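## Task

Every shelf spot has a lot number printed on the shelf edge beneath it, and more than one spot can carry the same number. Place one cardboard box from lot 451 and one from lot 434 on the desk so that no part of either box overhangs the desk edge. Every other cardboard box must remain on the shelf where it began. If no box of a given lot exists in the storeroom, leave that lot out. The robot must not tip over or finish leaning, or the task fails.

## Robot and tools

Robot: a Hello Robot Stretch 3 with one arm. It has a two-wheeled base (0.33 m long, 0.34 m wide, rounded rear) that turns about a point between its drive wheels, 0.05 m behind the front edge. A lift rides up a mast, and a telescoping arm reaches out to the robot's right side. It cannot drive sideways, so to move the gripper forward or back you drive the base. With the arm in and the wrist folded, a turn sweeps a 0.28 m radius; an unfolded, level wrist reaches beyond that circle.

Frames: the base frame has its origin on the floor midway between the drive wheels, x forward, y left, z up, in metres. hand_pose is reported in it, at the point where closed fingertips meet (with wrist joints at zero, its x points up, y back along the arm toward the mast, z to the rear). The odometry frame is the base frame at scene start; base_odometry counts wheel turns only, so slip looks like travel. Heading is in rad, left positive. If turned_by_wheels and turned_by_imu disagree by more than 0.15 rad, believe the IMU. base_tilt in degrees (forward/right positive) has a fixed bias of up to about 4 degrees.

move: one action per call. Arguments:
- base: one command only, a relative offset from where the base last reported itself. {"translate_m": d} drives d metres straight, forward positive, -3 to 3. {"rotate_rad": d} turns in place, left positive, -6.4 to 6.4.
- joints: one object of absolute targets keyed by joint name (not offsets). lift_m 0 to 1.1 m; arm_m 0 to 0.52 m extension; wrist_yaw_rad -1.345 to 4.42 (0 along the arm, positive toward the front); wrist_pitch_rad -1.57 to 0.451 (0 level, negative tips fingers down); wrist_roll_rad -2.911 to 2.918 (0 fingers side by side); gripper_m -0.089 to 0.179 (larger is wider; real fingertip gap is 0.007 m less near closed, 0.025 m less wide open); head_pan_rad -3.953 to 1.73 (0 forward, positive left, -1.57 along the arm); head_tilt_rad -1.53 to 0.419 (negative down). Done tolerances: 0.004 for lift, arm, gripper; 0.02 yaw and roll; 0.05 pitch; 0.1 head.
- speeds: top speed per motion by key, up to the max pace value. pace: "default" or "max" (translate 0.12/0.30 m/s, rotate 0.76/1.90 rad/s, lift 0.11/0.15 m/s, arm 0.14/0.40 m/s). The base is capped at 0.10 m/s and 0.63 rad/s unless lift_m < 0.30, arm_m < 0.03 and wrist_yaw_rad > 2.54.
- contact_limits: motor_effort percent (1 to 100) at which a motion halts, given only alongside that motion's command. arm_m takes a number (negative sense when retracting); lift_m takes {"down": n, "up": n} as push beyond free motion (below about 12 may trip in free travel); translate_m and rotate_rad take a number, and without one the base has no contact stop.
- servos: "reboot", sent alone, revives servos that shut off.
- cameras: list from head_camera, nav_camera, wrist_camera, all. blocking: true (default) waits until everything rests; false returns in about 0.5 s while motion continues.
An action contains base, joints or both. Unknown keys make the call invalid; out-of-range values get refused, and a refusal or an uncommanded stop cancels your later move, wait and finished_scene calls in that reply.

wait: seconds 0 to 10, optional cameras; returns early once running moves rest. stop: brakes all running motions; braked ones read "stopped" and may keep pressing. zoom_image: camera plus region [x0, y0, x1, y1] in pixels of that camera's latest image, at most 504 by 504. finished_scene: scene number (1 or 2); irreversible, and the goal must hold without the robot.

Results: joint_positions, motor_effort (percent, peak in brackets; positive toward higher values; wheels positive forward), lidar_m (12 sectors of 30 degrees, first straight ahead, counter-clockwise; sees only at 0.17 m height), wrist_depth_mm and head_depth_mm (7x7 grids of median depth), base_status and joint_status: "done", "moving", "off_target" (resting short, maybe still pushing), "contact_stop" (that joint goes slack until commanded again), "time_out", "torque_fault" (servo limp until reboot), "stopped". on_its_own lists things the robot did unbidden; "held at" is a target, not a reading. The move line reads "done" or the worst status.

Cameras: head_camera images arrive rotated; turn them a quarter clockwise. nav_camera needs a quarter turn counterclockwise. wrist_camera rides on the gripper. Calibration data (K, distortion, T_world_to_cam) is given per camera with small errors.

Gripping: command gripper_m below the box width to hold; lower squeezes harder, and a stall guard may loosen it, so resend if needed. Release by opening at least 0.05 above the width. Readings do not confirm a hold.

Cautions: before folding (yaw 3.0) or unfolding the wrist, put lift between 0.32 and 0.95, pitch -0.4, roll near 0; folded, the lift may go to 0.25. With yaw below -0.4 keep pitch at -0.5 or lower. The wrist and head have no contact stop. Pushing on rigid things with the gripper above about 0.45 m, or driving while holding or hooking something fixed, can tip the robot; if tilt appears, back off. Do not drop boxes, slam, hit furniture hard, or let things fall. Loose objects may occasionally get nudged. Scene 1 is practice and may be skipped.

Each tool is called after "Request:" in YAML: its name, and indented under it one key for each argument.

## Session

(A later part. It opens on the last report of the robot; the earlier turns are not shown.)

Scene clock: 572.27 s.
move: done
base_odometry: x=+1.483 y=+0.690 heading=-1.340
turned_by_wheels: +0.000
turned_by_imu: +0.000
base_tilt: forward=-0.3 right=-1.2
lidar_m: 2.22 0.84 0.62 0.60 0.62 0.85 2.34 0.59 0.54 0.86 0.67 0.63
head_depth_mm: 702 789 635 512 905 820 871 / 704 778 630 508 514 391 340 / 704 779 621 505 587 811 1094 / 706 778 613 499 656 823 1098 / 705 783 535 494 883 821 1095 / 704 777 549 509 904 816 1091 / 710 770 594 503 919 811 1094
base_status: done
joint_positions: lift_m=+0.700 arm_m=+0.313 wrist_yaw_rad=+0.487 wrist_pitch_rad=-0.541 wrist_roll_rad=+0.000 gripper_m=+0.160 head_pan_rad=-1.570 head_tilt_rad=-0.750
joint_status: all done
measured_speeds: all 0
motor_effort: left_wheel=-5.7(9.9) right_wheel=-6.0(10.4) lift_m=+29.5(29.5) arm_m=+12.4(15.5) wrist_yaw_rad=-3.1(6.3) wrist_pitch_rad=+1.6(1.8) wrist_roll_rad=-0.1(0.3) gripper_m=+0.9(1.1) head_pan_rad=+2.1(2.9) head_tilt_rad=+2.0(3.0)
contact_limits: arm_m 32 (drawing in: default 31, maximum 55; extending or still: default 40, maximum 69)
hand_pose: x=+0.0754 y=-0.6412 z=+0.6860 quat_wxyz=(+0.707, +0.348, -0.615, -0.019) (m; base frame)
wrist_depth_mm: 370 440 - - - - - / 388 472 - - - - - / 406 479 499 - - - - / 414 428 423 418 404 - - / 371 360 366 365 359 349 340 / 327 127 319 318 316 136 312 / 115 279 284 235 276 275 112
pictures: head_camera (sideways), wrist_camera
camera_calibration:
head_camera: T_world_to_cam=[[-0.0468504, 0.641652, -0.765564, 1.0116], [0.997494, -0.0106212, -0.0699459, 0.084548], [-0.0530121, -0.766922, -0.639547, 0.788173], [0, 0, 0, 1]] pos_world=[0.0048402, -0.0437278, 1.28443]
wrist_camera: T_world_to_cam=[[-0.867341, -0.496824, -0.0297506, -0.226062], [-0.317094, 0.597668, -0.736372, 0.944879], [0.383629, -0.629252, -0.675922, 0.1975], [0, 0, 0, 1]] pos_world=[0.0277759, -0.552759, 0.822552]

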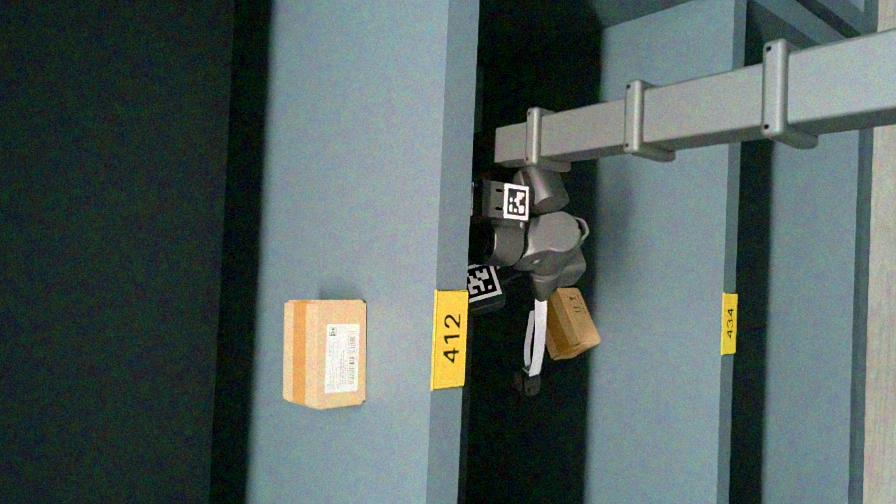

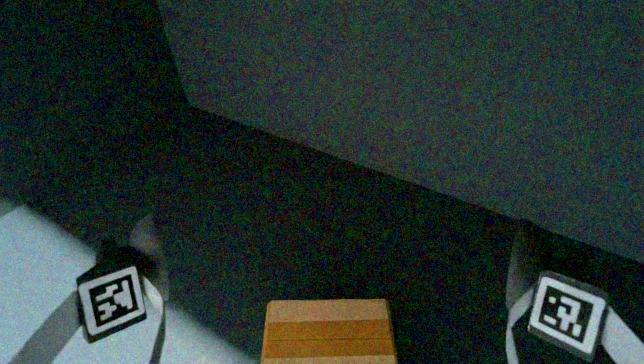

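Request:
move:
  joints: {"lift_m": 0.586}
  speeds: {"lift_m": 0.06}
  contact_limits: {"lift_m": {"down": 16}}
  cameras: ["wrist_camera"]

Request:
move:
  joints: {"gripper_m": 0.045}
  cameras: ["wrist_camera"]

Scene clock: 586.43 s.
move: done
base_odometry: x=+1.483 y=+0.690 heading=-1.340
turned_by_wheels: +0.000
turned_by_imu: +0.000
base_tilt: forward=-0.3 right=-1.3
lidar_m: 2.22 0.84 0.62 0.60 0.62 0.86 2.34 0.59 0.54 0.86 0.67 0.63
head_depth_mm: 703 789 635 513 906 821 1018 / 703 777 630 507 950 797 446 / 704 780 621 504 629 773 1093 / 704 782 615 498 669 827 1094 / 708 779 537 495 882 816 1097 / 708 779 549 509 924 816 1093 / 709 771 594 503 917 809 1081
base_status: not commanded
joint_positions: lift_m=+0.586 arm_m=+0.313 wrist_yaw_rad=+0.487 wrist_pitch_rad=-0.541 wrist_roll_rad=+0.000 gripper_m=+0.160 head_pan_rad=-1.570 head_tilt_rad=-0.750
joint_status: all done
measured_speeds: all 0
motor_effort: left_wheel=-6.2(6.2) right_wheel=-5.1(5.9) lift_m=+25.2(28.2) arm_m=-0.6(5.2) wrist_yaw_rad=-2.7(4.8) wrist_pitch_rad=+1.6(1.8) wrist_roll_rad=+0.1(0.3) gripper_m=+1.1(1.2) head_pan_rad=+2.0(2.5) head_tilt_rad=+2.1(2.7)
contact_limits: arm_m 32 (drawing in: default 31, maximum 55; extending or still: default 40, maximum 69); lift_m down 16 (down: maximum 72; up: maximum 65)
hand_pose: x=+0.0754 y=-0.6411 z=+0.5720 quat_wxyz=(+0.707, +0.348, -0.615, -0.020) (m; base frame)
wrist_depth_mm: 372 442 - - - - - / 372 385 380 361 341 - - / 313 309 306 305 300 295 282 / 261 259 257 255 252 250 248 / 224 222 166 155 163 210 214 / 196 127 142 140 142 181 188 / 115 169 166 163 163 166 112
pictures: wrist_camera
camera_calibration:
wrist_camera: T_world_to_cam=[[-0.867344, -0.496818, -0.0297689, -0.22944], [-0.317192, 0.597865, -0.73617, 0.860828], [0.38354, -0.629071, -0.676141, 0.120636], [0, 0, 0, 1]] pos_world=[0.0277761, -0.55276, 0.708452]

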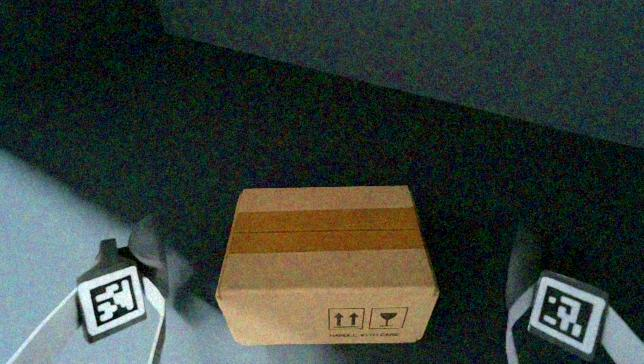

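Scene clock: 588.10 s.
move: done
base_odometry: x=+1.483 y=+0.690 heading=-1.340
turned_by_wheels: +0.000
turned_by_imu: +0.000
base_tilt: forward=-0.4 right=-1.2
lidar_m: 2.22 0.84 0.62 0.60 0.62 0.85 2.34 0.59 0.54 0.86 0.67 0.64
head_depth_mm: 702 792 636 514 906 819 1022 / 701 778 630 507 952 791 446 / 705 780 623 503 630 769 1087 / 704 779 614 499 668 822 1091 / 707 781 535 494 879 817 1097 / 706 777 549 509 925 814 1087 / 709 768 594 504 916 814 1086
base_status: not commanded
joint_positions: lift_m=+0.586 arm_m=+0.313 wrist_yaw_rad=+0.487 wrist_pitch_rad=-0.541 wrist_roll_rad=+0.000 gripper_m=+0.046 head_pan_rad=-1.570 head_tilt_rad=-0.750
joint_status: all done
measured_speeds: all 0
motor_effort: left_wheel=-5.8(6.1) right_wheel=-4.9(5.9) lift_m=+28.8(31.0) arm_m=-5.2(5.2) wrist_yaw_rad=-3.3(4.7) wrist_pitch_rad=+1.7(1.8) wrist_roll_rad=+0.2(0.4) gripper_m=-15.9(88.6) head_pan_rad=+2.2(2.4) head_tilt_rad=+1.9(3.1)
contact_limits: arm_m 32 (drawing in: default 31, maximum 55; extending or still: default 40, maximum 69); lift_m down 16 (down: maximum 72; up: maximum 65)
hand_pose: x=+0.0754 y=-0.6411 z=+0.5720 quat_wxyz=(+0.707, +0.348, -0.615, -0.020) (m; base frame)
wrist_depth_mm: 369 443 - - - - - / 373 386 383 360 341 - - / 314 311 306 304 300 294 281 / 261 260 258 255 252 251 248 / 224 222 153 156 155 215 214 / 196 196 138 141 138 189 189 / 179 166 165 164 164 124 169
pictures: wrist_camera
camera_calibration:
wrist_camera: T_world_to_cam=[[-0.867344, -0.496818, -0.0297689, -0.229437], [-0.317192, 0.597865, -0.73617, 0.860901], [0.38354, -0.629071, -0.676141, 0.120704], [0, 0, 0, 1]] pos_world=[0.0277761, -0.55276, 0.708552]

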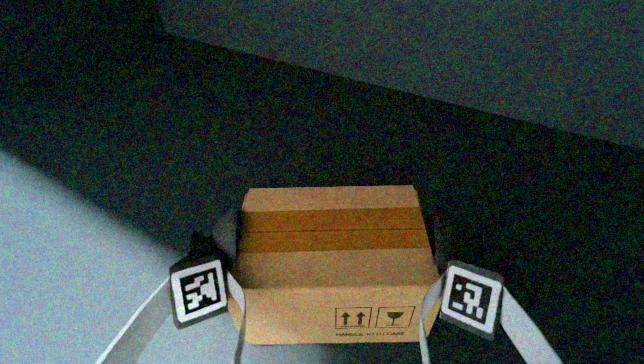

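Request:
move:
  joints: {"lift_m": 0.67}
  speeds: {"lift_m": 0.06}

Request:
move:
  joints: {"arm_m": 0.0}
  speeds: {"arm_m": 0.2}
  cameras: ["wrist_camera"]

Scene clock: 595.30 s.
move: done
base_odometry: x=+1.483 y=+0.690 heading=-1.340
turned_by_wheels: +0.000
turned_by_imu: +0.000
base_tilt: forward=-0.4 right=-1.1
lidar_m: 2.22 0.84 0.62 0.60 0.62 0.85 2.34 0.59 0.54 0.86 0.67 0.64
head_depth_mm: 703 787 636 513 903 818 972 / 703 780 631 509 904 430 366 / 705 779 623 502 596 808 1088 / 704 781 614 499 628 823 1099 / 705 780 536 494 864 819 1102 / 710 776 548 509 929 812 1093 / 707 772 595 504 920 808 1086
base_status: not commanded
joint_positions: lift_m=+0.670 arm_m=+0.313 wrist_yaw_rad=+0.487 wrist_pitch_rad=-0.549 wrist_roll_rad=+0.000 gripper_m=+0.046 head_pan_rad=-1.570 head_tilt_rad=-0.750
joint_status: all done
measured_speeds: all 0
motor_effort: left_wheel=-5.7(6.1) right_wheel=-5.4(6.0) lift_m=+29.4(35.2) arm_m=-12.4(13.5) wrist_yaw_rad=-2.9(4.4) wrist_pitch_rad=+3.0(3.2) wrist_roll_rad=+0.0(0.3) gripper_m=-15.8(16.4) head_pan_rad=+1.5(2.1) head_tilt_rad=+2.2(2.7)
contact_limits: arm_m 32 (drawing in: default 31, maximum 55; extending or still: default 40, maximum 69)
hand_pose: x=+0.0749 y=-0.6402 z=+0.6545 quat_wxyz=(+0.707, +0.350, -0.614, -0.022) (m; base frame)
wrist_depth_mm: 371 440 - - - - - / 389 472 - - - - - / 407 451 451 429 - - - / 381 379 376 376 370 355 - / 328 328 155 156 154 317 314 / 289 288 137 141 138 277 276 / 262 244 243 165 241 124 249
pictures: none

Scene clock: 598.57 s.
move: done
base_odometry: x=+1.483 y=+0.690 heading=-1.340
turned_by_wheels: +0.000
turned_by_imu: +0.000
base_tilt: forward=-0.2 right=-1.3
lidar_m: 2.22 0.84 0.62 0.60 0.62 0.85 2.34 0.59 0.54 0.86 0.67 0.63
head_depth_mm: 704 787 637 513 902 820 976 / 705 781 628 509 951 813 1092 / 704 778 622 504 944 827 1092 / 705 780 613 499 938 824 467 / 705 782 536 493 930 778 440 / 707 777 549 509 928 794 1074 / 710 770 595 504 920 811 1090
base_status: not commanded
joint_positions: lift_m=+0.670 arm_m=+0.001 wrist_yaw_rad=+0.487 wrist_pitch_rad=-0.549 wrist_roll_rad=+0.000 gripper_m=+0.046 head_pan_rad=-1.570 head_tilt_rad=-0.750
joint_status: all done
measured_speeds: all 0
motor_effort: left_wheel=-5.3(6.2) right_wheel=-5.4(6.1) lift_m=+26.4(29.0) arm_m=-12.5(14.5) wrist_yaw_rad=-2.9(4.5) wrist_pitch_rad=+3.0(3.2) wrist_roll_rad=+0.0(0.3) gripper_m=-15.6(16.3) head_pan_rad=+1.4(2.0) head_tilt_rad=+1.2(2.9)
hand_pose: x=+0.0748 y=-0.3276 z=+0.6544 quat_wxyz=(+0.707, +0.350, -0.614, -0.022) (m; base frame)
wrist_depth_mm: 382 452 - - - - - / 420 473 529 520 520 516 507 / - 454 452 448 443 440 429 / - 502 394 376 372 369 367 / - - 153 156 155 317 315 / 889 912 138 141 138 281 280 / 813 766 747 158 157 118 254
pictures: wrist_camera
camera_calibration:
wrist_camera: T_world_to_cam=[[-0.867492, -0.496544, -0.0300257, -0.0714713], [-0.319832, 0.602961, -0.730853, 0.732251], [0.381005, -0.624406, -0.681874, 0.379301], [0, 0, 0, 1]] pos_world=[0.0276811, -0.240169, 0.791657]

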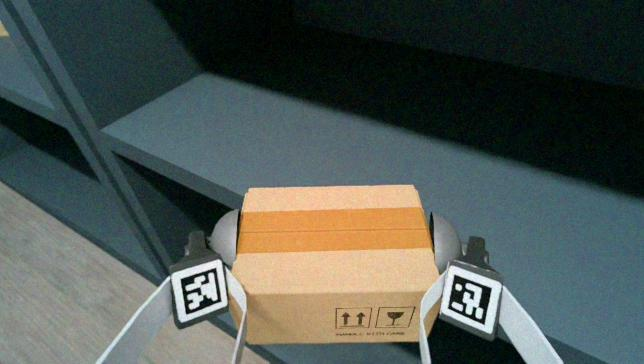

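Request:
move:
  base: {"translate_m": -1.33}
  joints: {"wrist_yaw_rad": 1.57, "head_pan_rad": -3.1, "head_tilt_rad": -0.4}

Request:
move:
  base: {"translate_m": -0.54}
  cameras: ["nav_camera", "wrist_camera"]

Scene clock: 653.60 s.
move: time_out
base_odometry: x=+1.178 y=+1.985 heading=-1.340
turned_by_wheels: +0.000
turned_by_imu: -0.001
base_tilt: forward=-0.4 right=-1.2
lidar_m: 1.85 0.86 0.63 0.61 0.63 0.87 1.02 1.07 1.47 0.40 0.88 0.95
head_depth_mm: 847 904 963 1033 1112 1208 1311 / 853 904 964 1035 1119 1214 1309 / 857 906 973 1046 1121 1221 1315 / 859 911 973 1043 1125 1234 1323 / 863 915 976 1052 1139 1238 1323 / 865 921 985 1054 1138 1240 1321 / 868 925 987 1058 1148 1244 1332
base_status: translate_m time_out (by the wheels' count: -1.3300 of -1.3300)
joint_positions: lift_m=+0.670 arm_m=+0.001 wrist_yaw_rad=+1.567 wrist_pitch_rad=-0.549 wrist_roll_rad=+0.000 gripper_m=+0.046 head_pan_rad=-3.100 head_tilt_rad=-0.400
joint_status: all done
measured_speeds: all 0
motor_effort: left_wheel=-0.5(11.2) right_wheel=-1.0(15.0) lift_m=+26.8(32.2) arm_m=+3.4(10.3) wrist_yaw_rad=+2.0(6.2) wrist_pitch_rad=+3.2(3.3) wrist_roll_rad=+0.0(0.4) gripper_m=-15.7(16.5) head_pan_rad=+3.0(4.3) head_tilt_rad=-4.0(7.9)
hand_pose: x=+0.1846 y=-0.1465 z=+0.6544 quat_wxyz=(+0.618, +0.616, -0.346, +0.344) (m; base frame)
wrist_depth_mm: - - - - - - - / - - - - - - - / - - - - - - - / - - - - - - - / 938 - 153 156 154 - 322 / 870 896 138 141 139 - - / 805 761 743 165 732 106 -
pictures: none

not run: a stop that you did not command came earlier in this reply.

Request:
move:
  base: {"translate_m": -0.53}
  cameras: ["nav_camera", "wrist_camera"]

Request:
move:
  base: {"rotate_rad": 1.42}
  cameras: ["nav_camera"]

Scene clock: 665.47 s.
move: done
base_odometry: x=+1.057 y=+2.501 heading=-1.340
turned_by_wheels: +0.000
turned_by_imu: -0.001
base_tilt: forward=-0.2 right=-1.3
lidar_m: 2.29 0.87 0.64 0.62 0.64 0.52 0.50 0.52 0.72 2.03 0.73 0.65
head_depth_mm: 398 423 451 485 523 567 621 / 400 425 454 486 526 570 622 / 401 427 455 489 528 574 627 / 403 429 458 491 530 578 631 / 405 430 460 495 533 579 635 / 406 432 462 496 537 582 639 / 407 435 464 499 537 587 643
base_status: done
joint_positions: lift_m=+0.670 arm_m=+0.001 wrist_yaw_rad=+1.567 wrist_pitch_rad=-0.549 wrist_roll_rad=+0.000 gripper_m=+0.046 head_pan_rad=-3.100 head_tilt_rad=-0.400
joint_status: not commanded
measured_speeds: all 0
motor_effort: left_wheel=-3.4(10.3) right_wheel=-7.6(14.5) lift_m=+24.2(26.6) arm_m=+11.6(12.2) wrist_yaw_rad=+2.1(3.6) wrist_pitch_rad=+3.1(3.2) wrist_roll_rad=-0.2(0.4) gripper_m=-15.2(16.4) head_pan_rad=+3.5(4.0) head_tilt_rad=-3.1(4.7)
hand_pose: x=+0.1846 y=-0.1465 z=+0.6544 quat_wxyz=(+0.618, +0.616, -0.346, +0.344) (m; base frame)
wrist_depth_mm: - - - - - 447 - / - - - - - 625 - / - - - - - - - / - - - - - 617 - / 934 - 153 156 151 - - / 860 915 138 141 139 - - / 807 771 750 165 744 740 754
pictures: nav_camera (sideways), wrist_camera
camera_calibration:
nav_camera: T_world_to_cam=[[-0.364033, -0.0322234, 0.930829, -1.16617], [-0.0571809, 0.998289, 0.0121962, 0.0346502], [-0.929629, -0.0487859, -0.365252, 0.434236], [0, 0, 0, 1]] pos_world=[-0.0188643, -0.0509843, 1.24369]
wrist_camera: T_world_to_cam=[[0.0291753, -0.999123, -0.0300469, -0.125457], [-0.682562, 0.00204683, -0.730825, 0.637081], [0.730245, 0.0418309, -0.681904, 0.483693], [0, 0, 0, 1]] pos_world=[0.0852936, -0.146884, 0.791657]

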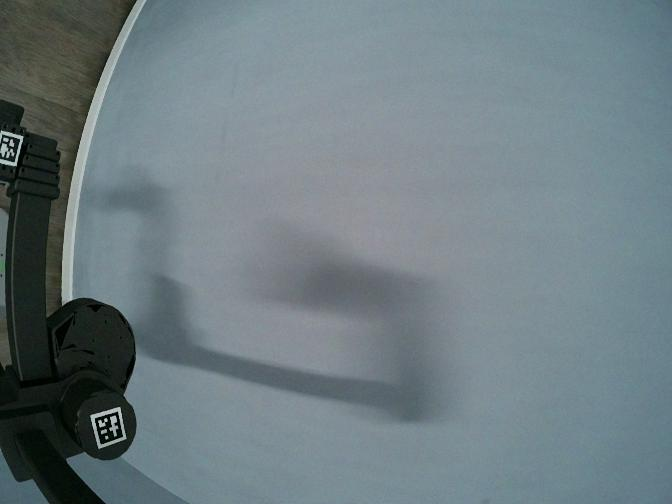

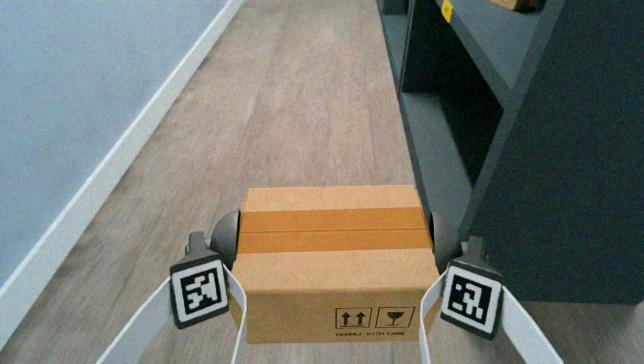

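Scene clock: 668.83 s.
move: done
base_odometry: x=+1.057 y=+2.501 heading=+0.080
turned_by_wheels: +1.420
turned_by_imu: +1.398
base_tilt: forward=-0.2 right=-1.3
lidar_m: 0.61 0.62 0.54 0.50 0.50 0.62 1.25 0.89 0.65 1.45 1.05 0.67
head_depth_mm: 1031 1029 1031 1030 1038 1037 1050 / 1351 1349 1354 1369 1361 1375 1332 / 1958 1971 1997 1999 1991 1718 1409 / 2696 2835 3016 3166 2431 1786 1410 / 2643 2812 2994 3238 2405 1766 1399 / 2591 2765 2933 3142 2359 1759 1394 / 2600 2727 2918 3060 2354 1736 1387
base_status: done
joint_positions: lift_m=+0.670 arm_m=+0.001 wrist_yaw_rad=+1.567 wrist_pitch_rad=-0.549 wrist_roll_rad=+0.000 gripper_m=+0.046 head_pan_rad=-3.100 head_tilt_rad=-0.400
joint_status: not commanded
measured_speeds: all 0
motor_effort: left_wheel=-8.4(13.0) right_wheel=+9.6(12.1) lift_m=+26.1(26.8) arm_m=+5.8(12.6) wrist_yaw_rad=+2.5(3.7) wrist_pitch_rad=+3.1(3.2) wrist_roll_rad=-0.2(0.4) gripper_m=-15.8(16.2) head_pan_rad=+3.7(3.9) head_tilt_rad=-2.6(3.7)
hand_pose: x=+0.1846 y=-0.1465 z=+0.6544 quat_wxyz=(+0.618, +0.616, -0.346, +0.344) (m; base frame)
wrist_depth_mm: 494 511 524 530 542 - - / 535 539 - - - - - / - - - - - - - / - - - 175 - - - / - - 153 156 151 926 952 / 839 - 138 141 138 844 851 / 797 760 742 165 738 735 768
pictures: nav_camera (sideways)
camera_calibration:
nav_camera: T_world_to_cam=[[-0.364033, -0.0322234, 0.930829, -1.16617], [-0.0571809, 0.998289, 0.0121962, 0.0346502], [-0.929629, -0.0487859, -0.365252, 0.434236], [0, 0, 0, 1]] pos_world=[-0.0188643, -0.0509843, 1.24369]

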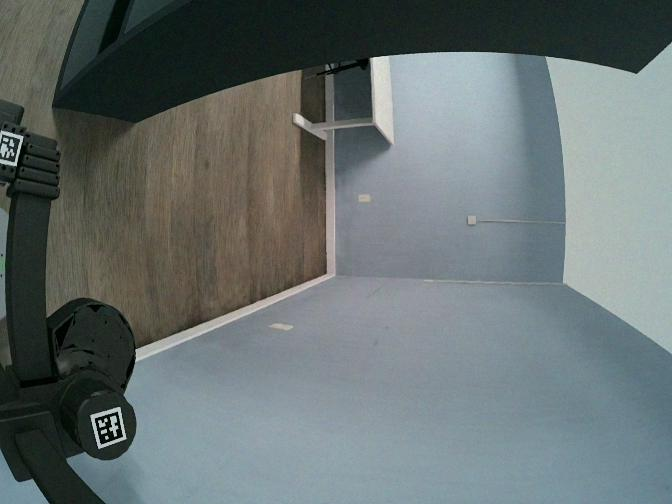

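Request:
move:
  base: {"rotate_rad": 0.355}

Request:
move:
  base: {"translate_m": -1.25}
  cameras: ["nav_camera"]

Scene clock: 685.00 s.
move: done
base_odometry: x=+1.057 y=+2.501 heading=+0.435
turned_by_wheels: +0.355
turned_by_imu: +0.349
base_tilt: forward=-0.4 right=-1.2
lidar_m: 0.61 0.60 0.50 0.50 0.56 0.90 2.84 0.65 1.45 1.38 0.74 0.62
head_depth_mm: 2562 2705 2880 3045 2441 1804 1432 / 2600 2767 2963 3103 2445 1780 1425 / 2660 2831 3058 3185 2401 1789 1417 / 2735 2905 3099 3218 2394 1774 1407 / 2808 2975 3109 3298 2420 1766 1397 / 2889 3043 3180 3408 2377 1742 1398 / 2902 3067 3039 961 992 1041 1093
base_status: done
joint_positions: lift_m=+0.670 arm_m=+0.001 wrist_yaw_rad=+1.567 wrist_pitch_rad=-0.549 wrist_roll_rad=+0.000 gripper_m=+0.046 head_pan_rad=-3.100 head_tilt_rad=-0.400
joint_status: not commanded
measured_speeds: all 0
motor_effort: left_wheel=-8.6(12.1) right_wheel=+8.6(13.0) lift_m=+30.6(30.6) arm_m=-10.9(11.3) wrist_yaw_rad=+1.5(3.6) wrist_pitch_rad=+3.1(3.2) wrist_roll_rad=+0.0(0.3) gripper_m=-15.7(16.3) head_pan_rad=+3.2(3.8) head_tilt_rad=-2.7(3.1)
hand_pose: x=+0.1846 y=-0.1465 z=+0.6544 quat_wxyz=(+0.618, +0.616, -0.346, +0.344) (m; base frame)
wrist_depth_mm: 595 - 528 497 471 446 423 / 621 - - 541 515 491 462 / 620 - - - - 529 508 / 630 846 - 175 - - 543 / - 918 153 156 151 - - / 737 - 138 141 138 - - / 703 761 758 165 744 733 757
pictures: none

Scene clock: 698.63 s.
move: done
base_odometry: x=-0.077 y=+1.975 heading=+0.435
turned_by_wheels: +0.000
turned_by_imu: -0.001
base_tilt: forward=-0.2 right=-1.2
lidar_m: 1.67 0.89 0.74 0.74 0.83 1.35 1.61 1.93 3.43 0.84 0.46 0.50
head_depth_mm: 1570 1658 1754 1869 2004 1811 1427 / 1604 1690 1791 1907 2064 1794 1426 / 1641 1733 1851 1980 2114 1791 1414 / 1674 1780 1898 2006 2143 1772 1408 / 1702 1818 1946 2036 2203 1760 1393 / 1755 1857 1972 1670 2060 1746 1401 / 1798 1898 2075 1642 2334 1744 1386
base_status: done
joint_positions: lift_m=+0.670 arm_m=+0.001 wrist_yaw_rad=+1.567 wrist_pitch_rad=-0.549 wrist_roll_rad=+0.000 gripper_m=+0.046 head_pan_rad=-3.100 head_tilt_rad=-0.400
joint_status: not commanded
measured_speeds: all 0
motor_effort: left_wheel=-5.7(11.8) right_wheel=-5.4(11.5) lift_m=+29.6(32.1) arm_m=-3.7(13.2) wrist_yaw_rad=+2.2(3.8) wrist_pitch_rad=+3.0(3.3) wrist_roll_rad=-0.2(0.3) gripper_m=-15.8(16.5) head_pan_rad=+3.0(3.9) head_tilt_rad=-1.0(3.2)
hand_pose: x=+0.1846 y=-0.1464 z=+0.6544 quat_wxyz=(+0.618, +0.616, -0.346, +0.344) (m; base frame)
wrist_depth_mm: - - - - - - 273 / - - - - - - 267 / - - - - - - 267 / - - - - - - 287 / 953 - 153 156 155 - 324 / 866 892 137 141 139 124 369 / 805 764 752 165 166 107 -
pictures: nav_camera (sideways)
camera_calibration:
nav_camera: T_world_to_cam=[[-0.364033, -0.0322234, 0.930829, -1.16617], [-0.0571809, 0.998289, 0.0121962, 0.0346502], [-0.929629, -0.0487859, -0.365252, 0.434236], [0, 0, 0, 1]] pos_world=[-0.0188643, -0.0509843, 1.24369]

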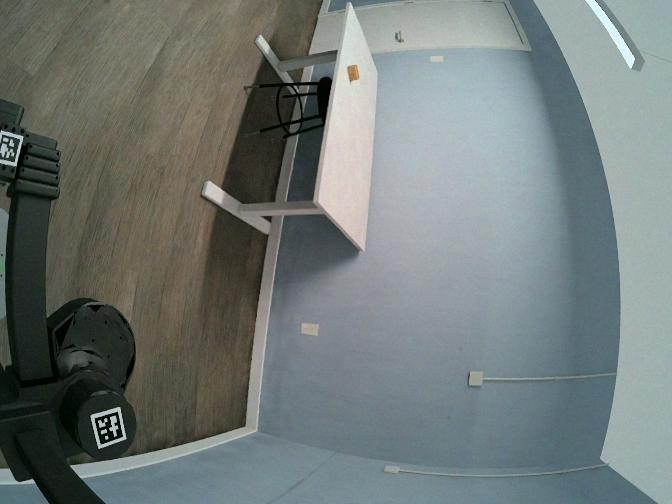

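Request:
move:
  base: {"translate_m": -1.25}

Request:
move:
  base: {"rotate_rad": -0.203}
  joints: {"lift_m": 0.86, "head_pan_rad": -1.8, "head_tilt_rad": -0.6}
  cameras: ["nav_camera", "head_camera"]

Scene clock: 731.80 s.
move: done
base_odometry: x=-1.211 y=+1.448 heading=+0.435
turned_by_wheels: +0.000
turned_by_imu: -0.001
base_tilt: forward=-0.3 right=-1.1
lidar_m: 1.58 1.18 0.99 0.98 0.85 0.70 0.70 0.51 0.49 1.22 1.91 1.59
head_depth_mm: 558 592 628 668 716 770 835 / 570 606 643 687 735 793 862 / 583 617 660 707 760 820 890 / 595 635 677 727 785 846 922 / 609 650 692 746 807 877 956 / 626 667 714 769 831 881 993 / 640 682 734 793 856 785 686
base_status: done
joint_positions: lift_m=+0.670 arm_m=+0.001 wrist_yaw_rad=+1.567 wrist_pitch_rad=-0.549 wrist_roll_rad=+0.000 gripper_m=+0.046 head_pan_rad=-3.100 head_tilt_rad=-0.400
joint_status: not commanded
measured_speeds: all 0
motor_effort: left_wheel=-4.6(11.6) right_wheel=-6.0(11.5) lift_m=+27.0(29.8) arm_m=+7.2(7.7) wrist_yaw_rad=+1.9(3.5) wrist_pitch_rad=+3.0(3.3) wrist_roll_rad=-0.1(0.3) gripper_m=-15.9(16.6) head_pan_rad=+2.5(4.0) head_tilt_rad=-0.2(1.8)
hand_pose: x=+0.1846 y=-0.1464 z=+0.6544 quat_wxyz=(+0.618, +0.616, -0.346, +0.344) (m; base frame)
wrist_depth_mm: - - - - - - - / - - - - - - - / - - - - - - - / - - - - - - - / - - 153 156 155 965 960 / 877 913 138 141 138 849 857 / 813 774 741 165 737 744 758
pictures: none

Scene clock: 734.37 s.
move: done
base_odometry: x=-1.211 y=+1.448 heading=+0.232
turned_by_wheels: -0.203
turned_by_imu: -0.199
base_tilt: forward=-0.1 right=-1.2
lidar_m: 1.58 1.40 1.02 0.98 1.00 0.73 0.70 0.73 0.49 0.96 2.25 1.64
head_depth_mm: 1153 1176 1209 1132 838 669 - / 1401 1448 1477 1119 834 684 - / 1800 1877 1681 1106 825 679 - / 2467 2645 1648 1096 821 658 - / 3095 3413 1632 1086 815 652 - / 3002 3258 1600 1075 808 651 544 / 2967 3206 3295 2288 1715 1369 581
base_status: done
joint_positions: lift_m=+0.860 arm_m=+0.001 wrist_yaw_rad=+1.567 wrist_pitch_rad=-0.549 wrist_roll_rad=+0.000 gripper_m=+0.046 head_pan_rad=-1.796 head_tilt_rad=-0.602
joint_status: all done
measured_speeds: all 0
motor_effort: left_wheel=+7.1(11.8) right_wheel=-9.5(13.5) lift_m=+31.6(35.6) arm_m=+7.8(8.8) wrist_yaw_rad=+1.1(3.3) wrist_pitch_rad=+3.0(3.3) wrist_roll_rad=+0.0(0.4) gripper_m=-15.3(16.1) head_pan_rad=-3.1(4.9) head_tilt_rad=-2.3(8.0)
hand_pose: x=+0.1846 y=-0.1464 z=+0.8444 quat_wxyz=(+0.618, +0.616, -0.346, +0.344) (m; base frame)
wrist_depth_mm: - - - - - - - / - - - - - - - / - - - - - - - / - - - - - - - / - - 154 156 155 - - / - - 138 141 139 - - / - 941 913 166 909 912 955
pictures: head_camera (sideways), nav_camera (sideways)
camera_calibration:
head_camera: T_world_to_cam=[[0.0713858, 0.51897, -0.851807, 1.12325], [0.967453, -0.243879, -0.0675075, 0.0816394], [-0.242772, -0.819264, -0.519489, 0.633135], [0, 0, 0, 1]] pos_world=[-0.00545892, -0.0443177, 1.29121]
nav_camera: T_world_to_cam=[[-0.104844, -0.534357, 0.838731, -1.04755], [-0.978545, 0.205844, 0.00882203, 0.0446483], [-0.177362, -0.819811, -0.544474, 0.662884], [0, 0, 0, 1]] pos_world=[0.0514308, -0.0255177, 1.23914]

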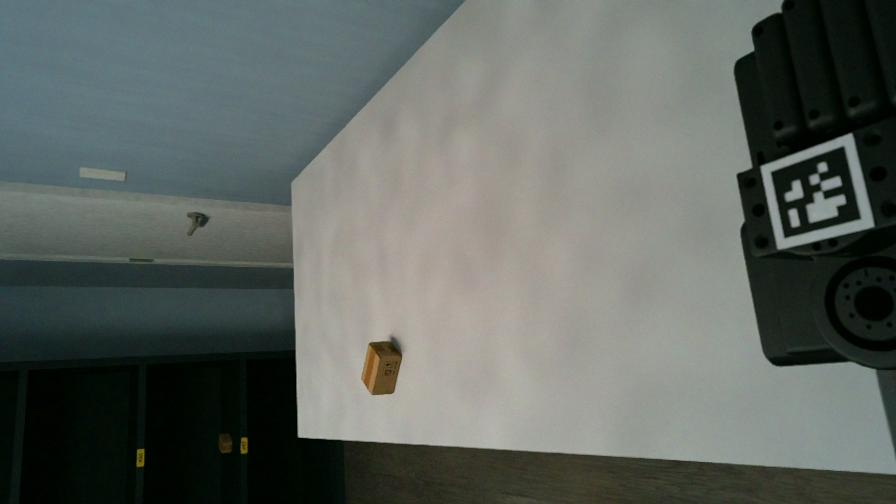

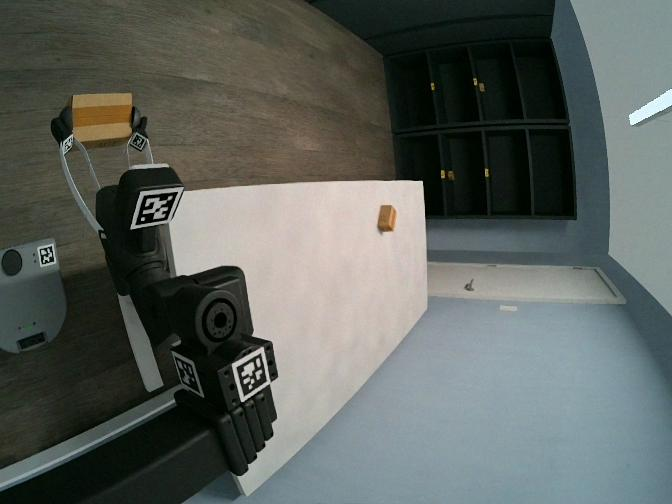

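Request:
move:
  base: {"translate_m": -0.09}
  joints: {"wrist_yaw_rad": 0.0}

Request:
move:
  joints: {"arm_m": 0.2, "head_pan_rad": -1.57, "head_tilt_rad": -0.75}
  speeds: {"arm_m": 0.2}
  contact_limits: {"arm_m": 32}
  cameras: ["wrist_camera", "head_camera", "nav_camera"]

Scene clock: 771.00 s.
move: done
base_odometry: x=-1.298 y=+1.428 heading=+0.232
turned_by_wheels: +0.000
turned_by_imu: +0.000
base_tilt: forward=-0.3 right=-1.2
lidar_m: 1.67 1.40 1.02 0.98 0.88 0.64 0.61 0.63 0.45 0.95 2.38 1.74
head_depth_mm: 995 1020 1052 1045 840 672 - / 1215 1248 1298 1120 833 683 - / 1562 1618 1570 1115 827 681 - / 2095 2230 1662 1102 823 658 - / 3089 3420 1638 1088 816 499 306 / 3018 3292 1615 1078 814 632 441 / 2983 3226 2935 1067 804 647 541
base_status: done
joint_positions: lift_m=+0.860 arm_m=+0.001 wrist_yaw_rad=+0.003 wrist_pitch_rad=-0.549 wrist_roll_rad=+0.000 gripper_m=+0.046 head_pan_rad=-1.800 head_tilt_rad=-0.600
joint_status: all done
measured_speeds: all 0
motor_effort: left_wheel=-0.6(8.3) right_wheel=-11.8(13.8) lift_m=+29.1(31.9) arm_m=+11.1(11.1) wrist_yaw_rad=-3.2(7.2) wrist_pitch_rad=+3.2(3.2) wrist_roll_rad=-0.1(0.3) gripper_m=-15.6(16.4) head_pan_rad=-3.3(3.9) head_tilt_rad=+4.0(4.2)
hand_pose: x=-0.0209 y=-0.3515 z=+0.8444 quat_wxyz=(+0.681, +0.193, -0.680, -0.191) (m; base frame)
wrist_depth_mm: - - - - - - - / - - - - - - - / - - - - - - - / - - - 175 - - - / - - 153 156 152 - - / - - 138 141 139 - - / - - 129 157 157 106 -
pictures: none

Scene clock: 773.67 s.
move: done
base_odometry: x=-1.298 y=+1.428 heading=+0.232
turned_by_wheels: +0.000
turned_by_imu: +0.000
base_tilt: forward=-0.4 right=-1.2
lidar_m: 1.67 1.41 1.02 0.98 0.88 0.64 0.61 0.64 0.45 0.95 2.38 1.74
head_depth_mm: 1726 1600 1210 820 - - 1185 / 2452 2026 1196 355 377 613 1105 / 3129 3293 1187 363 657 609 1084 / 3074 2936 1170 393 668 607 1117 / 3060 3317 1164 874 701 603 1111 / 2965 3226 2547 1764 701 598 1136 / 3098 3366 2553 1943 1574 1237 1132
base_status: not commanded
joint_positions: lift_m=+0.860 arm_m=+0.200 wrist_yaw_rad=+0.003 wrist_pitch_rad=-0.549 wrist_roll_rad=+0.000 gripper_m=+0.046 head_pan_rad=-1.570 head_tilt_rad=-0.750
joint_status: all done
measured_speeds: all 0
motor_effort: left_wheel=-0.6(1.2) right_wheel=-11.6(12.3) lift_m=+26.2(29.9) arm_m=+13.8(14.8) wrist_yaw_rad=-2.9(4.6) wrist_pitch_rad=+3.0(3.2) wrist_roll_rad=+0.0(0.3) gripper_m=-16.1(16.1) head_pan_rad=+3.3(4.2) head_tilt_rad=-7.0(7.0)
contact_limits: arm_m 32 (drawing in: default 31, maximum 55; extending or still: default 40, maximum 69)
hand_pose: x=-0.0209 y=-0.5509 z=+0.8444 quat_wxyz=(+0.681, +0.193, -0.680, -0.191) (m; base frame)
wrist_depth_mm: - - - 692 - - - / - - - - - - - / - - - - - - - / - - - 175 - - - / - - 153 156 151 - - / - - 138 141 139 - - / - - 128 157 158 106 -
pictures: head_camera (sideways), nav_camera (sideways), wrist_camera
camera_calibration:
head_camera: T_world_to_cam=[[-0.0467955, 0.64149, -0.765703, 1.01177], [0.997491, -0.0107505, -0.0699676, 0.0845704], [-0.0531152, -0.767056, -0.639377, 0.787949], [0, 0, 0, 1]] pos_world=[0.00484007, -0.0437287, 1.28443]
nav_camera: T_world_to_cam=[[0.0175893, -0.661852, 0.749428, -0.931922], [-0.999788, -0.0196597, 0.00610294, 0.0482888], [0.0106943, -0.749377, -0.662057, 0.814668], [0, 0, 0, 1]] pos_world=[0.0559581, -0.00535145, 1.23747]
wrist_camera: T_world_to_cam=[[-0.998901, -0.0359642, -0.0300425, -0.00871378], [-0.00259811, 0.682612, -0.730777, 1.02558], [0.0467891, -0.729896, -0.681955, 0.340861], [0, 0, 0, 1]] pos_world=[-0.0219882, -0.451591, 0.981657]

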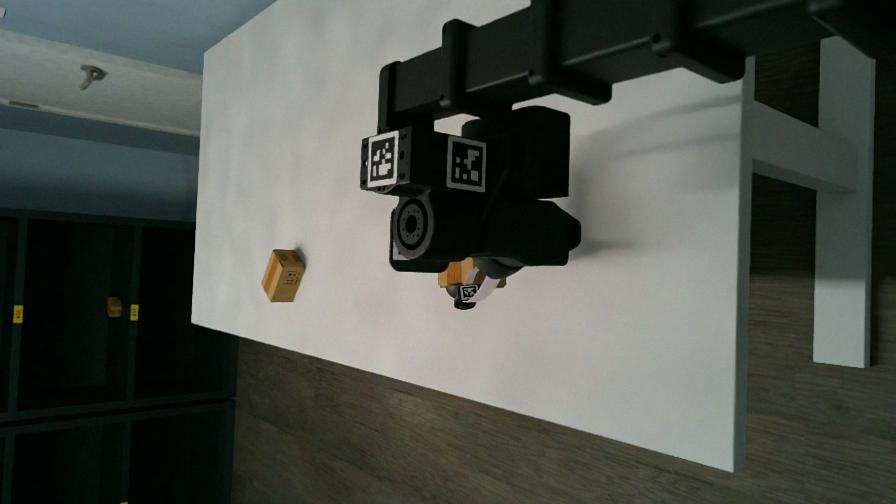

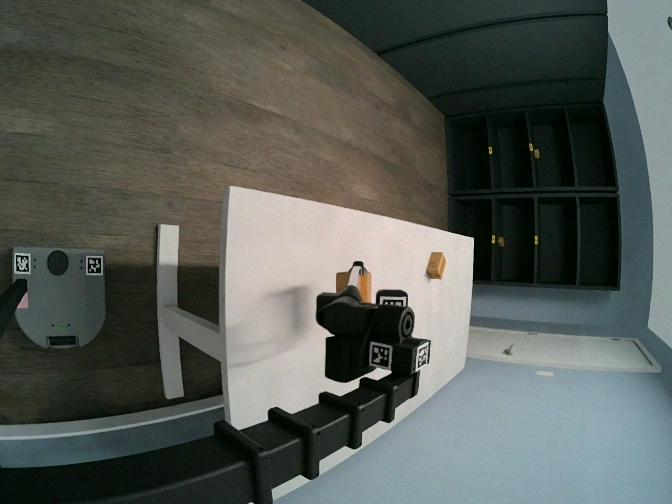

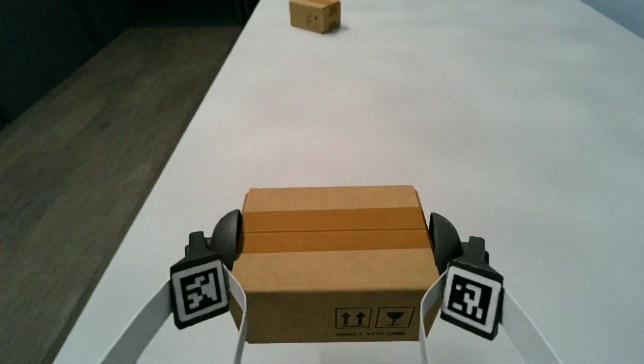

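Request:
move:
  joints: {"lift_m": 0.795}
  speeds: {"lift_m": 0.06}

Request:
move:
  joints: {"lift_m": 0.778}
  speeds: {"lift_m": 0.02}
  contact_limits: {"lift_m": {"down": 14}}
  cameras: ["wrist_camera"]

Scene clock: 782.23 s.
move: done
base_odometry: x=-1.298 y=+1.428 heading=+0.232
turned_by_wheels: +0.000
turned_by_imu: +0.000
base_tilt: forward=-0.3 right=-1.3
lidar_m: 1.67 1.40 1.02 0.98 0.88 0.64 0.61 0.64 0.45 0.95 2.38 1.73
head_depth_mm: 1726 1604 1215 906 703 298 - / 2442 2028 1196 896 366 572 1092 / 3097 3319 1183 859 413 610 1088 / 3074 2966 1168 881 440 606 1120 / 3029 3352 1156 874 701 603 1112 / 2964 3213 2565 1768 698 599 1139 / 3092 3298 2552 1944 1563 1231 1131
base_status: not commanded
joint_positions: lift_m=+0.795 arm_m=+0.200 wrist_yaw_rad=+0.003 wrist_pitch_rad=-0.549 wrist_roll_rad=+0.000 gripper_m=+0.046 head_pan_rad=-1.570 head_tilt_rad=-0.750
joint_status: all done
measured_speeds: all 0
motor_effort: left_wheel=-0.6(1.1) right_wheel=-12.1(12.4) lift_m=+23.9(26.7) arm_m=+9.6(11.6) wrist_yaw_rad=-4.7(4.7) wrist_pitch_rad=+3.1(3.2) wrist_roll_rad=-0.2(0.3) gripper_m=-15.7(16.1) head_pan_rad=+3.1(3.9) head_tilt_rad=-5.9(6.9)
contact_limits: arm_m 32 (drawing in: default 31, maximum 55; extending or still: default 40, maximum 69)
hand_pose: x=-0.0209 y=-0.5509 z=+0.7793 quat_wxyz=(+0.681, +0.193, -0.680, -0.191) (m; base frame)
wrist_depth_mm: - - - - - - - / - - - - - - - / - - - - - - - / - - - 175 - - - / - - 154 156 151 - - / - - 138 141 139 - - / - - 128 157 157 106 -
pictures: none

Scene clock: 783.47 s.
move: done
base_odometry: x=-1.298 y=+1.428 heading=+0.232
turned_by_wheels: +0.000
turned_by_imu: +0.000
base_tilt: forward=-0.3 right=-1.2
lidar_m: 1.67 1.40 1.02 0.98 0.88 0.64 0.61 0.64 0.45 0.95 2.38 1.74
head_depth_mm: 1724 1590 1212 905 723 316 - / 2449 2036 1196 898 377 329 1085 / 3179 3356 1183 890 424 609 1079 / 3062 2978 1172 884 448 606 1118 / 3067 3320 1157 878 703 603 1111 / 2981 3196 2561 1765 698 597 1133 / 3099 3362 2537 1913 1560 1229 1134
base_status: not commanded
joint_positions: lift_m=+0.778 arm_m=+0.200 wrist_yaw_rad=+0.003 wrist_pitch_rad=-0.549 wrist_roll_rad=+0.000 gripper_m=+0.046 head_pan_rad=-1.570 head_tilt_rad=-0.750
joint_status: all done
measured_speeds: all 0
motor_effort: left_wheel=-0.8(1.1) right_wheel=-11.9(12.4) lift_m=+23.8(25.9) arm_m=+8.1(9.8) wrist_yaw_rad=-2.3(4.6) wrist_pitch_rad=+3.1(3.2) wrist_roll_rad=+0.0(0.3) gripper_m=-15.4(16.1) head_pan_rad=+3.4(4.1) head_tilt_rad=-6.2(6.8)
contact_limits: arm_m 32 (drawing in: default 31, maximum 55; extending or still: default 40, maximum 69); lift_m down 14 (down: maximum 72; up: maximum 65)
hand_pose: x=-0.0209 y=-0.5509 z=+0.7623 quat_wxyz=(+0.681, +0.193, -0.680, -0.191) (m; base frame)
wrist_depth_mm: - - 574 - - - - / - - - - - - - / - 342 - - - - - / - - - 175 - - - / - - 153 156 151 - - / - - 138 141 138 - - / - - 128 158 157 106 -
pictures: wrist_camera
camera_calibration:
wrist_camera: T_world_to_cam=[[-0.998901, -0.0359597, -0.0300473, -0.0111709], [-0.00259151, 0.682612, -0.730776, 0.965653], [0.0467892, -0.729896, -0.681955, 0.284941], [0, 0, 0, 1]] pos_world=[-0.0219882, -0.451591, 0.899657]

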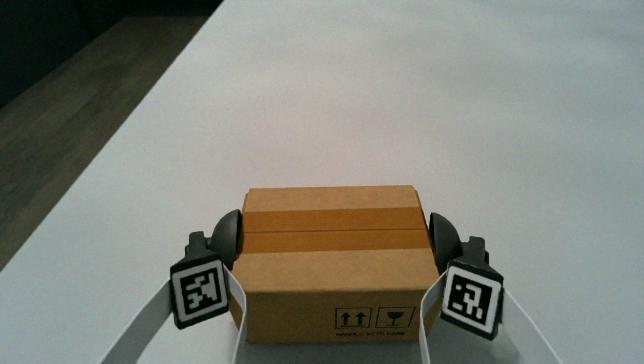

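Request:
move:
  joints: {"lift_m": 0.773}
  speeds: {"lift_m": 0.02}
  contact_limits: {"lift_m": {"down": 14}}
  cameras: ["wrist_camera"]

Scene clock: 789.87 s.
move: done
base_odometry: x=-1.298 y=+1.428 heading=+0.232
turned_by_wheels: +0.000
turned_by_imu: +0.000
base_tilt: forward=-0.3 right=-1.1
lidar_m: 1.67 1.40 1.02 0.98 0.87 0.64 0.61 0.64 0.45 0.95 2.38 1.74
head_depth_mm: 1720 1592 1212 903 721 322 - / 2467 2040 1196 899 379 329 1012 / 3162 3332 1189 891 427 609 1088 / 3078 2961 1166 884 451 605 1116 / 3068 3373 1156 871 702 603 1115 / 2949 3220 2554 1772 698 599 1140 / 3079 3386 2522 1935 1561 1226 1132
base_status: not commanded
joint_positions: lift_m=+0.773 arm_m=+0.200 wrist_yaw_rad=+0.003 wrist_pitch_rad=-0.547 wrist_roll_rad=+0.000 gripper_m=+0.046 head_pan_rad=-1.570 head_tilt_rad=-0.750
joint_status: all done
measured_speeds: all 0
motor_effort: left_wheel=-0.8(1.1) right_wheel=-11.0(12.1) lift_m=+23.8(26.4) arm_m=+5.7(6.7) wrist_yaw_rad=-3.7(4.4) wrist_pitch_rad=+2.7(3.2) wrist_roll_rad=-0.1(0.2) gripper_m=-15.8(16.2) head_pan_rad=+3.5(4.0) head_tilt_rad=-6.1(6.6)
contact_limits: arm_m 32 (drawing in: default 31, maximum 55; extending or still: default 40, maximum 69); lift_m down 14 (down: maximum 72; up: maximum 65)
hand_pose: x=-0.0209 y=-0.5512 z=+0.7578 quat_wxyz=(+0.681, +0.192, -0.680, -0.190) (m; base frame)
wrist_depth_mm: - - 569 - - - - / - - - - - - - / - - - - - - - / - - - 175 - - - / - - 153 156 152 - - / - - 138 141 138 - - / - - 129 157 158 106 -
pictures: wrist_camera
camera_calibration:
wrist_camera: T_world_to_cam=[[-0.998901, -0.0360301, -0.0299671, -0.0114186], [-0.00259865, 0.681055, -0.732227, 0.962737], [0.0467914, -0.731345, -0.680401, 0.279623], [0, 0, 0, 1]] pos_world=[-0.0219882, -0.451588, 0.894856]

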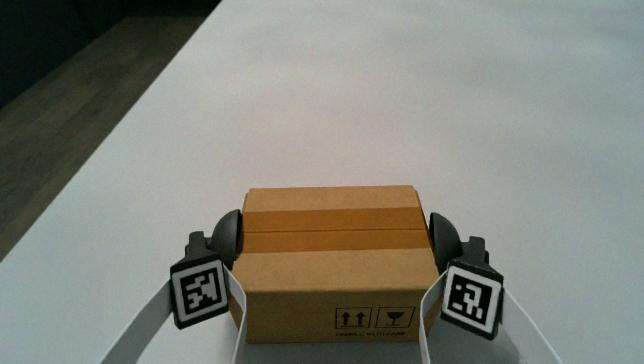

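Request:
move:
  joints: {"lift_m": 0.771}
  speeds: {"lift_m": 0.02}
  contact_limits: {"lift_m": {"down": 14}}

Request:
move:
  joints: {"gripper_m": 0.16}
  cameras: ["wrist_camera"]

Scene clock: 795.90 s.
move: done
base_odometry: x=-1.298 y=+1.428 heading=+0.232
turned_by_wheels: +0.000
turned_by_imu: +0.000
base_tilt: forward=-0.4 right=-1.2
lidar_m: 1.67 1.40 1.02 0.98 0.87 0.64 0.61 0.64 0.45 0.95 2.39 1.74
head_depth_mm: 1734 1601 1208 904 722 331 281 / 2416 2029 1196 894 382 331 968 / 3142 3376 1184 893 426 609 1091 / 3067 2958 1169 886 453 604 1114 / 3102 3366 1156 877 700 604 1109 / 2991 3184 2568 1769 699 600 1136 / 3109 3349 2533 1932 1566 1230 1133
base_status: not commanded
joint_positions: lift_m=+0.771 arm_m=+0.200 wrist_yaw_rad=+0.003 wrist_pitch_rad=-0.539 wrist_roll_rad=+0.000 gripper_m=+0.046 head_pan_rad=-1.570 head_tilt_rad=-0.750
joint_status: all done
measured_speeds: all 0
motor_effort: left_wheel=-0.6(1.4) right_wheel=-11.8(12.1) lift_m=+24.0(28.2) arm_m=+2.8(4.0) wrist_yaw_rad=-4.0(4.1) wrist_pitch_rad=+1.1(2.6) wrist_roll_rad=+0.0(0.3) gripper_m=-15.8(16.2) head_pan_rad=+3.7(3.7) head_tilt_rad=-6.1(6.3)
contact_limits: arm_m 32 (drawing in: default 31, maximum 55; extending or still: default 40, maximum 69); lift_m down 14 (down: maximum 72; up: maximum 65)
hand_pose: x=-0.0209 y=-0.5526 z=+0.7576 quat_wxyz=(+0.682, +0.189, -0.681, -0.187) (m; base frame)
wrist_depth_mm: - - - - - - - / - - - - - - - / - 338 - - - - - / - - - 176 - - - / - - 153 156 151 - - / - - 138 141 138 - - / - - 128 157 157 106 -
pictures: none

Scene clock: 797.57 s.
move: done
base_odometry: x=-1.298 y=+1.428 heading=+0.232
turned_by_wheels: +0.000
turned_by_imu: +0.000
base_tilt: forward=-0.3 right=-1.3
lidar_m: 1.67 1.40 1.02 0.98 0.87 0.64 0.61 0.64 0.45 0.95 2.38 1.74
head_depth_mm: 1723 1603 1213 905 723 331 281 / 2438 2035 1201 897 383 331 972 / 3138 3390 1179 889 427 609 1083 / 3078 2927 1170 882 453 605 1120 / 3033 3351 1161 872 686 602 1113 / 2958 3255 2562 1754 700 598 1138 / 3070 3363 2541 1954 1555 1233 1140
base_status: not commanded
joint_positions: lift_m=+0.771 arm_m=+0.200 wrist_yaw_rad=+0.003 wrist_pitch_rad=-0.541 wrist_roll_rad=+0.000 gripper_m=+0.160 head_pan_rad=-1.570 head_tilt_rad=-0.750
joint_status: all done
measured_speeds: all 0
motor_effort: left_wheel=-0.3(1.1) right_wheel=-11.9(12.1) lift_m=+31.1(31.2) arm_m=+1.9(3.4) wrist_yaw_rad=-2.9(4.4) wrist_pitch_rad=+1.5(1.6) wrist_roll_rad=-0.1(0.3) gripper_m=+0.7(82.5) head_pan_rad=+3.5(3.9) head_tilt_rad=-5.6(6.3)
contact_limits: arm_m 32 (drawing in: default 31, maximum 55; extending or still: default 40, maximum 69); lift_m down 14 (down: maximum 72; up: maximum 65)
hand_pose: x=-0.0209 y=-0.5523 z=+0.7572 quat_wxyz=(+0.682, +0.190, -0.681, -0.188) (m; base frame)
wrist_depth_mm: - - 576 - - - - / - - - - - - - / - - - - - - - / - - - 173 - - - / - 144 156 155 154 - - / - 125 139 140 139 135 - / 112 - - 158 157 - 109
pictures: wrist_camera
camera_calibration:
wrist_camera: T_world_to_cam=[[-0.998901, -0.0362271, -0.0297259, -0.0117691], [-0.0025978, 0.676163, -0.736747, 0.963741], [0.0467898, -0.73586, -0.675515, 0.27219], [0, 0, 0, 1]] pos_world=[-0.0219882, -0.451779, 0.893552]

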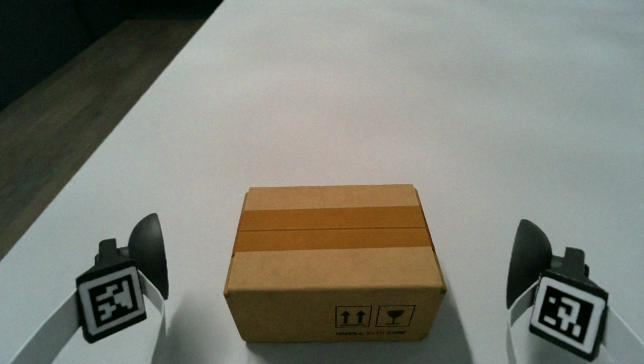

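Released. Raise and retract, then check.

Request:
move:
  joints: {"lift_m": 0.9}
  speeds: {"lift_m": 0.1}

Request:
move:
  joints: {"arm_m": 0.0}
  speeds: {"arm_m": 0.2}
  cameras: ["head_camera", "wrist_camera"]

Scene clock: 803.30 s.
move: done
base_odometry: x=-1.298 y=+1.428 heading=+0.232
turned_by_wheels: +0.000
turned_by_imu: +0.000
base_tilt: forward=-0.4 right=-1.3
lidar_m: 1.67 1.40 1.02 0.98 0.87 0.64 0.61 0.64 0.45 0.95 2.38 1.73
head_depth_mm: 1725 1592 1212 295 - 601 1135 / 2472 2053 364 344 699 613 1105 / 3145 3347 351 347 696 610 1084 / 3093 2884 1168 371 689 607 1116 / 3093 3341 1159 846 704 602 1110 / 2971 3197 2560 1766 700 599 1135 / 3085 3316 2532 1928 1557 1237 1131
base_status: not commanded
joint_positions: lift_m=+0.900 arm_m=+0.200 wrist_yaw_rad=+0.003 wrist_pitch_rad=-0.542 wrist_roll_rad=+0.000 gripper_m=+0.160 head_pan_rad=-1.570 head_tilt_rad=-0.750
joint_status: all done
measured_speeds: all 0
motor_effort: left_wheel=-0.8(1.3) right_wheel=-10.8(12.4) lift_m=+31.1(34.9) arm_m=-2.7(2.7) wrist_yaw_rad=-3.7(4.4) wrist_pitch_rad=+1.6(1.8) wrist_roll_rad=+0.1(0.3) gripper_m=+1.1(1.2) head_pan_rad=+3.0(4.1) head_tilt_rad=-5.8(6.2)
contact_limits: arm_m 32 (drawing in: default 31, maximum 55; extending or still: default 40, maximum 69)
hand_pose: x=-0.0209 y=-0.5521 z=+0.8860 quat_wxyz=(+0.682, +0.190, -0.681, -0.188) (m; base frame)
wrist_depth_mm: - - - 735 - - - / - - - - - - - / - - - - - - - / - - - - - - - / - 155 - - - - - / - 125 - - - 135 - / 116 - - 248 247 - 109
pictures: none

Scene clock: 805.97 s.
move: done
base_odometry: x=-1.298 y=+1.428 heading=+0.232
turned_by_wheels: +0.000
turned_by_imu: +0.000
base_tilt: forward=-0.2 right=-1.2
lidar_m: 1.67 1.40 1.02 0.98 0.87 0.64 0.61 0.64 0.45 0.95 2.38 1.73
head_depth_mm: 1728 1589 1210 902 748 - - / 2469 2035 1199 899 742 - - / 3132 3327 1188 887 676 - - / 3054 2926 1170 880 300 327 - / 3085 3353 1154 878 704 588 1116 / 2981 3219 2551 1774 700 600 1139 / 3076 3364 2552 1940 1563 1232 1134
base_status: not commanded
joint_positions: lift_m=+0.900 arm_m=+0.001 wrist_yaw_rad=+0.003 wrist_pitch_rad=-0.542 wrist_roll_rad=+0.000 gripper_m=+0.160 head_pan_rad=-1.570 head_tilt_rad=-0.750
joint_status: all done
measured_speeds: all 0
motor_effort: left_wheel=-0.6(1.2) right_wheel=-11.9(12.4) lift_m=+26.4(30.1) arm_m=-13.1(14.5) wrist_yaw_rad=-3.5(4.6) wrist_pitch_rad=+1.6(1.8) wrist_roll_rad=-0.3(0.4) gripper_m=+0.1(1.5) head_pan_rad=+3.3(4.0) head_tilt_rad=-5.2(6.2)
hand_pose: x=-0.0209 y=-0.3527 z=+0.8860 quat_wxyz=(+0.682, +0.190, -0.681, -0.188) (m; base frame)
wrist_depth_mm: - - - - - - - / - - - - - - - / - - - - - - - / - - - 386 - - - / - 155 - - - - - / - 125 - - - 135 - / 116 - - - - - 109
pictures: head_camera (sideways), wrist_camera
camera_calibration:
head_camera: T_world_to_cam=[[-0.0469157, 0.641652, -0.76556, 1.01159], [0.997491, -0.0105782, -0.0699953, 0.0846136], [-0.0530109, -0.766923, -0.639546, 0.788172], [0, 0, 0, 1]] pos_world=[0.00484, -0.0437278, 1.28443]
wrist_camera: T_world_to_cam=[[-0.998901, -0.0361969, -0.0297661, -0.000661453], [-0.00259415, 0.676893, -0.736077, 0.923314], [0.0467922, -0.735191, -0.676243, 0.506981], [0, 0, 0, 1]] pos_world=[-0.0219882, -0.25228, 1.02245]

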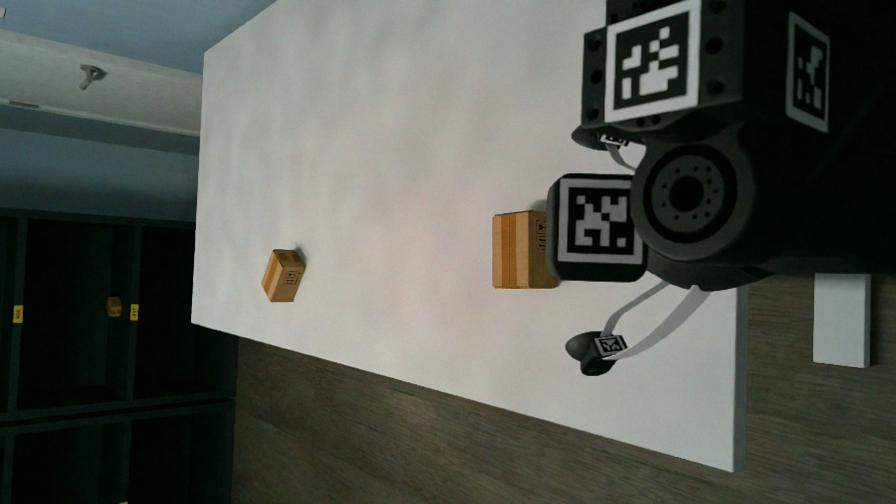

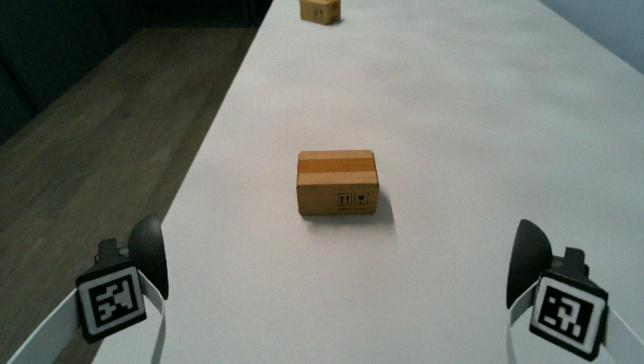

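Both boxes are on the desk.

Request:
finished_scene:
  scene: 2

The scene is finished: the task was done.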